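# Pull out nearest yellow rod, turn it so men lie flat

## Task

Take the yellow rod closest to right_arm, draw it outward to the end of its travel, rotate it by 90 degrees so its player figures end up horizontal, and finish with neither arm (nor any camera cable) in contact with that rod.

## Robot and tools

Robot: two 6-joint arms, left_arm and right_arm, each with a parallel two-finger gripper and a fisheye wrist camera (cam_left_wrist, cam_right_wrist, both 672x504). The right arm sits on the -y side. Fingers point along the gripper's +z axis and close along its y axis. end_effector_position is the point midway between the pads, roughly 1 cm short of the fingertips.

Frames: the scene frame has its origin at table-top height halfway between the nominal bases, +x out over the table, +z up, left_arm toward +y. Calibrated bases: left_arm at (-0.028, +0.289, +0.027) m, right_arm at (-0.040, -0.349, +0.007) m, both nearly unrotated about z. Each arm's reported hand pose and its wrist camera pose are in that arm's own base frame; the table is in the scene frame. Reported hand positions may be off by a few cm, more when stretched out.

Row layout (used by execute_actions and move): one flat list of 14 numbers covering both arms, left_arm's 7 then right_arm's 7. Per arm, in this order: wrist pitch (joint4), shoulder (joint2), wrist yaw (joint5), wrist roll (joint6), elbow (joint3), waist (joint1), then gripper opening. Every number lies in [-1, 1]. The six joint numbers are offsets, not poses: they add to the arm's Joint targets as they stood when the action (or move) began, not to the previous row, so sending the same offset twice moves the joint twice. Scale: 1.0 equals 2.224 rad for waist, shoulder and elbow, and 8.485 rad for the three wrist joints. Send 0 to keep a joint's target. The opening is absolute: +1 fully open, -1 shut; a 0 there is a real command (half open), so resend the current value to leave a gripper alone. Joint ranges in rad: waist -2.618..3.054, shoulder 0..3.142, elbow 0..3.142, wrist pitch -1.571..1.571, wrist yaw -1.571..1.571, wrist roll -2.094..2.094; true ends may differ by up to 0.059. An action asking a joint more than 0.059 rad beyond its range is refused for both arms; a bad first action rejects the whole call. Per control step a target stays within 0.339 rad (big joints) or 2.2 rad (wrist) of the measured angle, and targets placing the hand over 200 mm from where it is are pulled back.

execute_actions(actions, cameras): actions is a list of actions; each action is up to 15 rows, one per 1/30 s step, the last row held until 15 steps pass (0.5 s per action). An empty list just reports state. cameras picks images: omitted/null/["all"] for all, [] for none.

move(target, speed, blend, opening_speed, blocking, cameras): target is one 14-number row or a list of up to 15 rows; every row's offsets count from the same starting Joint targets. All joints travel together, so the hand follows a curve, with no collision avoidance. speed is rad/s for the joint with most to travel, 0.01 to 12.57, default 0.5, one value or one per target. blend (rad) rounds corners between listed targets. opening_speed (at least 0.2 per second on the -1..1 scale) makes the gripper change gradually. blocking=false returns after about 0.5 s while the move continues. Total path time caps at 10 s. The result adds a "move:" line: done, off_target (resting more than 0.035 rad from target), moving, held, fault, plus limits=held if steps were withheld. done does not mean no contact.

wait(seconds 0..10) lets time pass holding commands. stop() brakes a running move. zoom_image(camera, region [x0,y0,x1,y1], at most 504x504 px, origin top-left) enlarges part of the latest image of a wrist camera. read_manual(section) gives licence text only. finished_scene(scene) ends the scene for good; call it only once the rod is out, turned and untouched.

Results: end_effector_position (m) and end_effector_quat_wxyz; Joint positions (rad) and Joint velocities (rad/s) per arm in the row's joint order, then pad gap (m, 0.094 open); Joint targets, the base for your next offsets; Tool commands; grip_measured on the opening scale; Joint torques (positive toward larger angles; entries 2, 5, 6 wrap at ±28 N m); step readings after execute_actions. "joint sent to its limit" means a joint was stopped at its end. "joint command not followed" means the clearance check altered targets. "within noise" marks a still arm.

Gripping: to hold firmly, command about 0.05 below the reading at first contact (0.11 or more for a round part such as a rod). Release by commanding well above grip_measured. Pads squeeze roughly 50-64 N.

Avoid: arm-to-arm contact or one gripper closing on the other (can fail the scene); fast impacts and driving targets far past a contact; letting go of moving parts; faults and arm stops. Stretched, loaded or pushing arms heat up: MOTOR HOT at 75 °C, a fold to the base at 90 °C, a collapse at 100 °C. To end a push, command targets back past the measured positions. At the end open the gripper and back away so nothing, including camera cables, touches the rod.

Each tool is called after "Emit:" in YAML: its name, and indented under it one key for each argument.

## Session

Emit:
execute_actions:
  actions: []

Scene clock: 0.00 s.
left_arm: end_effector_position=(+0.4127, +0.0165, +0.1264) grip_measured=+1.000 end_effector_quat_wxyz=(+0.618, -0.002, +0.786, +0.007) | right_arm: end_effector_position=(+0.3903, -0.0463, +0.1052) grip_measured=+1.000 end_effector_quat_wxyz=(+0.587, +0.098, +0.798, -0.097)
Joint names: [wrist pitch, shoulder, wrist yaw, wrist roll, elbow, waist]
Joint positions: left_arm=[0.901 1.55 0.039 0.018 0.411 0.054 0.094] | right_arm=[0.871 1.537 0.276 0.046 0.357 0.003 0.094]
Joint velocities: within noise
Joint torques (N m): no reading
Heat: left arm: 40 °C; right arm: 38 °C.
Joint targets: left_arm=[0.889 1.548 0.039 0.019 0.413 0.054] | right_arm=[0.861 1.534 0.277 0.048 0.360 0.003]
Tool commands: left_gripper/opening=+1.0 right_gripper/opening=+1.0
camera_calibration:
cam_left_wrist: T_world_to_cam=[[-0.0177666, -0.985889, 0.166453, -0.00796993], [-0.580802, -0.125334, -0.804339, 0.378982], [0.813851, -0.110967, -0.570379, -0.140833], [0, 0, 0, 1]] pos_world=[0.334589, 0.0240143, 0.225829]
cam_right_wrist: T_world_to_cam=[[-0.259, -0.939853, 0.222701, 0.0247898], [-0.669431, 0.00846419, -0.742826, 0.372487], [0.696262, -0.341475, -0.631359, -0.103415], [0, 0, 0, 1]] pos_world=[0.327779, -0.0151678, 0.20588]

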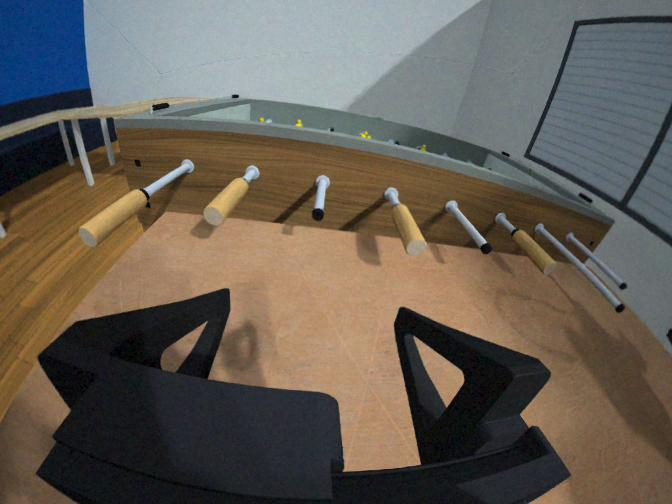

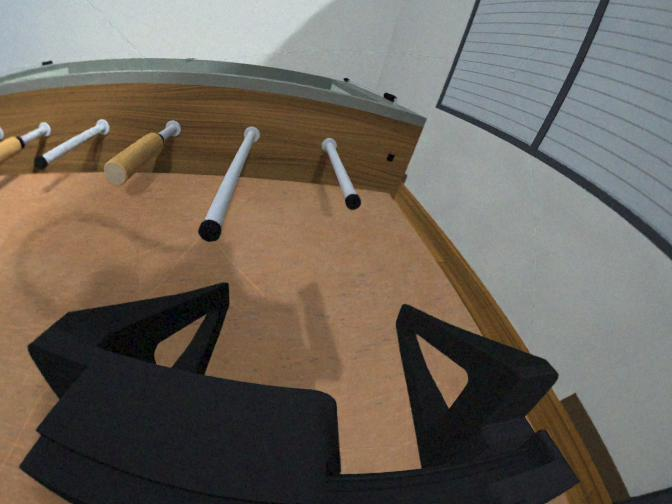

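Emit:
move:
  target: [0,0,0,0,0,0,1,-0.0897,0.0297,0.0086,-0.0057,0.3777,0.1425,1]
  speed: 1.5
  cameras: ["cam_right_wrist"]

Emit:
zoom_image:
  camera: "cam_right_wrist"
  region: [270, 120, 390, 216]

Scene clock: 39.33 s.
left_arm: end_effector_position=(+0.4127, +0.0165, +0.1264) grip_measured=+1.000 end_effector_quat_wxyz=(+0.618, -0.002, +0.786, +0.007) | right_arm: end_effector_position=(+0.4947, +0.1000, +0.2707) grip_measured=+1.000 end_effector_quat_wxyz=(+0.601, -0.023, +0.798, -0.043)
Joint names: [wrist pitch, shoulder, wrist yaw, wrist roll, elbow, waist]
Joint positions: left_arm=[0.901 1.55 0.039 0.018 0.411 0.054 0.094] | right_arm=[0.112 1.589 0.345 0.003 1.181 0.317 0.094]
Joint velocities: within noise
Joint torques (N m): left_arm=[1.86 -6.76 0 0 5.64 -0.03] | right_arm=[1.58 -6.13 0.17 -0.03 8.73 0.27]
Heat: left arm: 40 °C; right arm: 40 °C.
Joint targets: left_arm=[0.889 1.548 0.039 0.019 0.413 0.054] | right_arm=[0.100 1.600 0.350 -0.001 1.200 0.320]
move: done
camera_calibration:
cam_right_wrist: T_world_to_cam=[[-0.0120017, -0.960296, 0.278726, 0.0172594], [-0.636687, -0.207598, -0.742653, 0.569394], [0.771029, -0.186374, -0.608916, -0.0800809], [0, 0, 0, 1]] pos_world=[0.424477, 0.119854, 0.369289]
Images, in order (width x height): cam_right_wrist 672x504.

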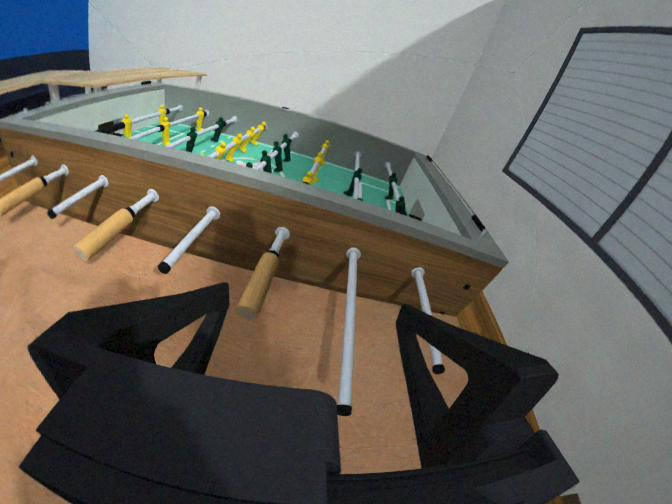

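Scaled by 4.200 from the camera's 672x504 image, which has a finer 960x720 frame.

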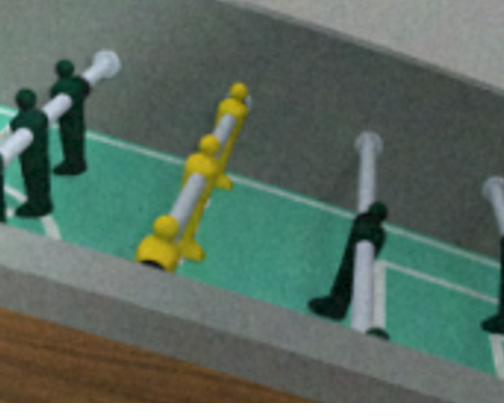

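Emit:
move:
  target:
    - [0,0,0,0,0,0,1,0.1276,0.4021,0.0163,-0.0354,0.0500,0.0392,1]
    - [0,0,0,0,0,0,1,0.1040,0.4702,0.0091,-0.0354,0.2085,0.0116,1]
    - [0,0,0,0,0,0,1,0.1040,0.4702,0.0091,-0.0354,0.2085,0.0116,-0.5]
    - [0,0,0,0,0,0,1,0.1040,0.4702,0.0091,-0.1851,0.2085,0.0116,-0.5]
  speed: [1.3,0.6,0.6,1.3]
  opening_speed: 1.5
  cameras: ["cam_right_wrist"]

Scene clock: 79.10 s.
left_arm: end_effector_position=(+0.4127, +0.0165, +0.1264) grip_measured=+1.000 end_effector_quat_wxyz=(+0.618, -0.002, +0.786, +0.007) | right_arm: end_effector_position=(+0.6519, +0.1624, +0.0780) grip_measured=-0.311 end_effector_quat_wxyz=(+0.485, -0.478, +0.521, -0.514)
Joint names: [wrist pitch, shoulder, wrist yaw, wrist roll, elbow, waist]
Joint positions: left_arm=[0.901 1.55 0.039 0.018 0.411 0.054 0.094] | right_arm=[0.984 2.625 0.424 -1.556 1.64 0.352 0.032]
Joint velocities: within noise
Joint torques (N m): left_arm=[1.84 -6.74 0 0.01 5.65 -0.05] | right_arm=[1.66 -11.55 0.09 -0.11 7.66 -0.51]
Heat: left arm: 40 °C; right arm: 41 °C.
Joint targets: left_arm=[0.889 1.548 0.039 0.019 0.413 0.054] | right_arm=[0.982 2.646 0.428 -1.571 1.664 0.346]
move: done
camera_calibration:
cam_right_wrist: T_world_to_cam=[[-0.0367332, 0.167049, 0.985264, -0.0893263], [-0.462665, -0.876741, 0.1314, 0.466491], [0.885772, -0.45102, 0.109493, -0.394868], [0, 0, 0, 1]] pos_world=[0.562311, 0.24582, 0.0699486]
Images, in order (width x height): cam_right_wrist 672x504.

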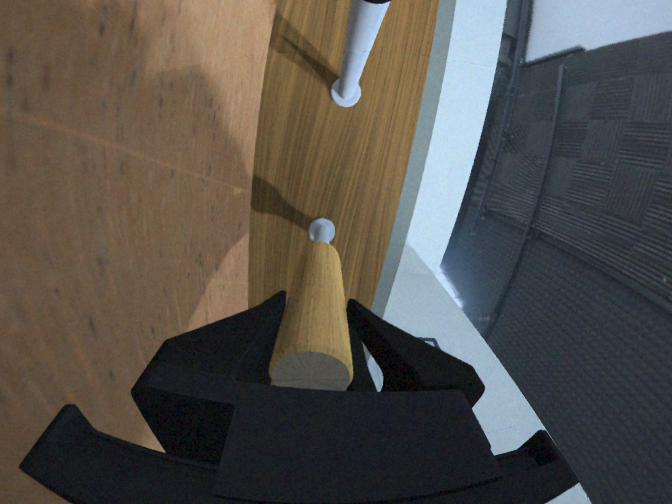

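Emit:
move:
  target:
    - [0,0,0,0,0,0,1,0,0,0,0,0,0,0]
    - [0,0,0,0,0,0,1,-0.0519,-0.0581,-0.0022,0.1978,0.0171,-0.0020,0]
    - [0,0,0,0,0,0,1,-0.0519,-0.0581,-0.0022,0.1978,0.0171,-0.0020,-0.5]
    - [0,0,0,0,0,0,1,-0.0240,-0.1719,0.0085,0.2009,-0.2088,0.0396,-0.5]
    - [0,0,0,0,0,0,1,-0.0053,-0.2660,0.0251,0.2067,-0.3869,0.1044,-0.5]
  speed: [1,1.5,1,0.5,0.45]
  blend: [0,0,0,0.08,0]
  opening_speed: 1.5
  cameras: ["cam_right_wrist"]

Scene clock: 93.00 s.
left_arm: end_effector_position=(+0.4127, +0.0165, +0.1264) grip_measured=+1.000 end_effector_quat_wxyz=(+0.618, -0.002, +0.786, +0.007) | right_arm: end_effector_position=(+0.4741, +0.1754, +0.0418) grip_measured=-0.397 end_effector_quat_wxyz=(+0.581, +0.006, +0.813, -0.031)
Joint names: [wrist pitch, shoulder, wrist yaw, wrist roll, elbow, waist]
Joint positions: left_arm=[0.901 1.55 0.039 0.018 0.411 0.054 0.094] | right_arm=[0.869 2.135 0.568 0.173 0.873 0.543 0.028]
Joint velocities: within noise
Joint torques (N m): left_arm=[1.86 -6.82 0.01 0.01 5.64 -0.06] | right_arm=[2.23 -15.73 0.97 0.11 -0.43 3.15]
Heat: left arm: 40 °C; right arm: 42 °C.
Joint targets: left_arm=[0.889 1.548 0.039 0.019 0.413 0.054] | right_arm=[0.937 2.055 0.640 0.182 0.803 0.578]
move: off_target (right_arm); right_arm: the shoulder is farthest, 0.081 rad from its target
camera_calibration:
cam_right_wrist: T_world_to_cam=[[-0.0340453, -0.973243, 0.22724, 0.168074], [-0.677823, -0.144602, -0.720865, 0.409552], [0.734437, -0.178571, -0.654763, -0.171732], [0, 0, 0, 1]] pos_world=[0.409453, 0.192133, 0.144595]
Images, in order (width x height): cam_right_wrist 672x504.

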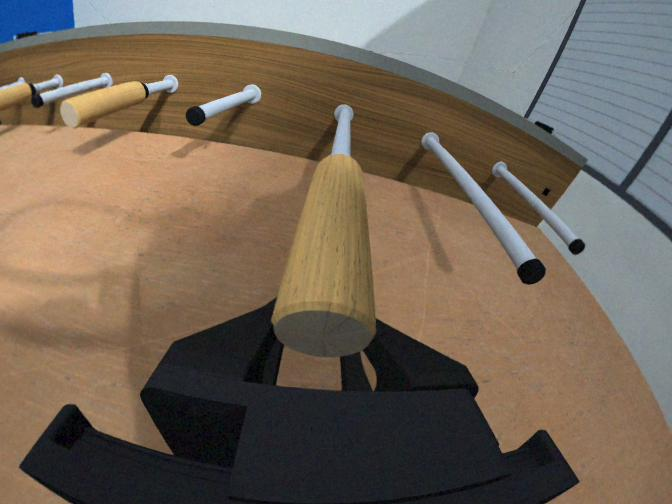

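Emit:
move:
  target:
    - [0,0,0,0,0,0,1,-0.0080,0.0405,-0.00825,-0.001,0.0369,-0.0157,-0.5]
    - [0,0,0,0,0,0,1,-0.0080,0.0405,-0.00825,-0.001,0.0369,-0.0157,1]
    - [0,0,0,0,0,0,1,0.0071,-0.0450,0.0094,0.0033,-0.0823,0.0414,1]
    - [0,0,0,0,0,0,1,-0.0986,-0.2046,-0.0047,-0.0156,0.1785,0.0099,1]
  speed: [0.4,0.4,0.6,1.4]
  opening_speed: 2
  cameras: ["cam_right_wrist"]

Emit:
zoom_image:
  camera: "cam_right_wrist"
  region: [300, 120, 420, 216]

Scene clock: 117.17 s.
left_arm: end_effector_position=(+0.4127, +0.0165, +0.1264) grip_measured=+1.000 end_effector_quat_wxyz=(+0.618, -0.002, +0.786, +0.007) | right_arm: end_effector_position=(+0.4543, +0.1927, +0.2726) grip_measured=+0.998 end_effector_quat_wxyz=(+0.612, -0.040, +0.788, -0.046)
Joint names: [wrist pitch, shoulder, wrist yaw, wrist roll, elbow, waist]
Joint positions: left_arm=[0.901 1.55 0.039 0.018 0.411 0.054 0.094] | right_arm=[0.113 1.603 0.61 0.053 1.184 0.608 0.094]
Joint velocities: within noise
Joint torques (N m): left_arm=[1.85 -6.76 0.01 0.01 5.65 -0.01] | right_arm=[1.5 -7.28 0.03 -0.01 8.39 -0.64]
Heat: left arm: 40 °C; right arm: 47 °C.
Joint targets: left_arm=[0.889 1.548 0.039 0.019 0.413 0.054] | right_arm=[0.101 1.599 0.601 0.050 1.200 0.600]
move: done
camera_calibration:
cam_right_wrist: T_world_to_cam=[[0.00254332, -0.952892, 0.303301, 0.0904794], [-0.60973, -0.241877, -0.754801, 0.562061], [0.792605, -0.183012, -0.581621, -0.0484395], [0, 0, 0, 1]] pos_world=[0.380868, 0.213302, 0.368628]
Images, in order (width x height): cam_right_wrist 672x504.

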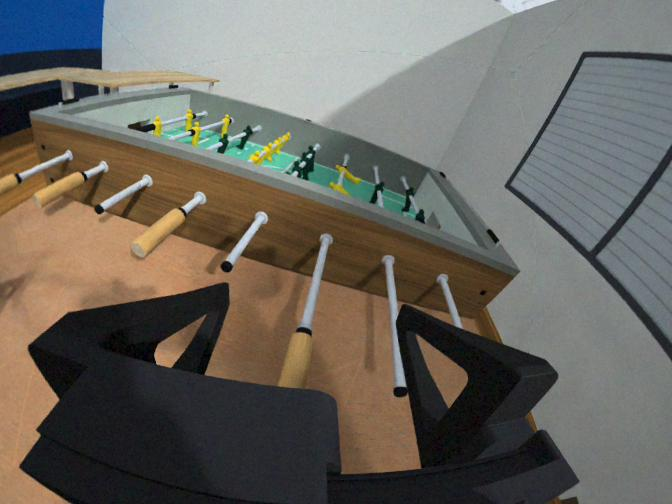

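Scaled by 4.200 from the camera's 672x504 image, which has a finer 960x720 frame.

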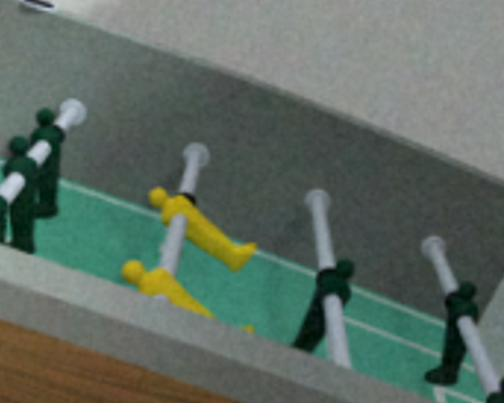

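Emit:
move:
  target:
    - [0,0,0,0,0,0,1,0.1056,0.1601,0.0140,0.0424,-0.2608,0.0315,1]
    - [0,0,0,0,0,0,1,0.0956,0.2221,0.0008,0.0379,-0.1466,-0.0247,1]
    - [0,0,0,0,0,0,1,0.0956,0.2221,0.0008,0.0379,-0.1466,-0.0247,-0.5]
    - [0,0,0,0,0,0,1,0.0956,0.2221,0.0008,-0.0092,-0.1466,-0.0247,-0.5]
    - [0,0,0,0,0,0,1,0.0956,0.2221,0.0008,-0.0092,-0.1466,-0.0247,1]
    - [0,0,0,0,0,0,1,0.1056,0.1601,0.0140,0,-0.2608,0.0315,1]
    - [0,0,0,0,0,0,1,0,0,0,0,0,0,1]
  speed: [1.3,0.6,0.6,0.7,0.6,0.7,1.4]
  opening_speed: 2
  cameras: ["cam_right_wrist"]

Emit:
zoom_image:
  camera: "cam_right_wrist"
  region: [300, 120, 420, 216]

Scene clock: 139.53 s.
left_arm: end_effector_position=(+0.4127, +0.0165, +0.1264) grip_measured=+1.000 end_effector_quat_wxyz=(+0.618, -0.002, +0.786, +0.007) | right_arm: end_effector_position=(+0.4543, +0.1927, +0.2726) grip_measured=+0.998 end_effector_quat_wxyz=(+0.612, -0.047, +0.788, -0.052)
Joint names: [wrist pitch, shoulder, wrist yaw, wrist roll, elbow, waist]
Joint positions: left_arm=[0.901 1.55 0.039 0.018 0.411 0.054 0.094] | right_arm=[0.113 1.603 0.61 0.035 1.184 0.608 0.094]
Joint velocities: within noise
Joint torques (N m): left_arm=[1.85 -6.79 0 0.02 5.64 -0.03] | right_arm=[1.51 -7.3 0.09 0.17 8.4 -0.64]
Heat: left arm: 39 °C; right arm: 43 °C.
Joint targets: left_arm=[0.889 1.548 0.039 0.019 0.413 0.054] | right_arm=[0.101 1.599 0.601 0.050 1.200 0.600]
move: done; target 5's new numbers were sent with right_arm's wrist roll 0.082 rad from that target
camera_calibration:
cam_right_wrist: T_world_to_cam=[[0.00677581, -0.947564, 0.319495, 0.0831345], [-0.608941, -0.257341, -0.750311, 0.5635], [0.793187, -0.189469, -0.578754, -0.0482708], [0, 0, 0, 1]] pos_world=[0.380863, 0.214641, 0.368303]
Images, in order (width x height): cam_right_wrist 672x504.

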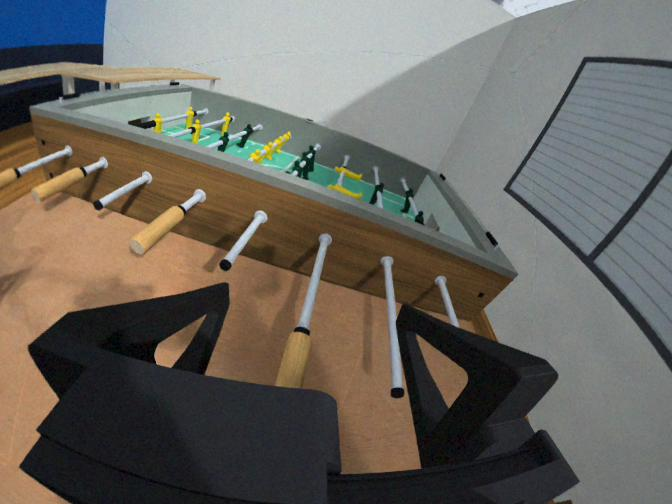

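Scaled by 4.200 from the camera's 672x504 image, which has a finer 960x720 frame.

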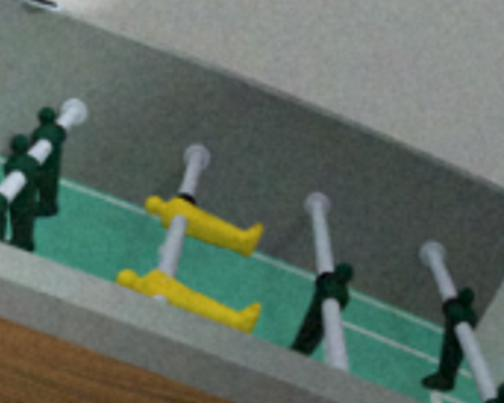

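Emit:
finished_scene:
  scene: 3

The scene is finished: the task was done.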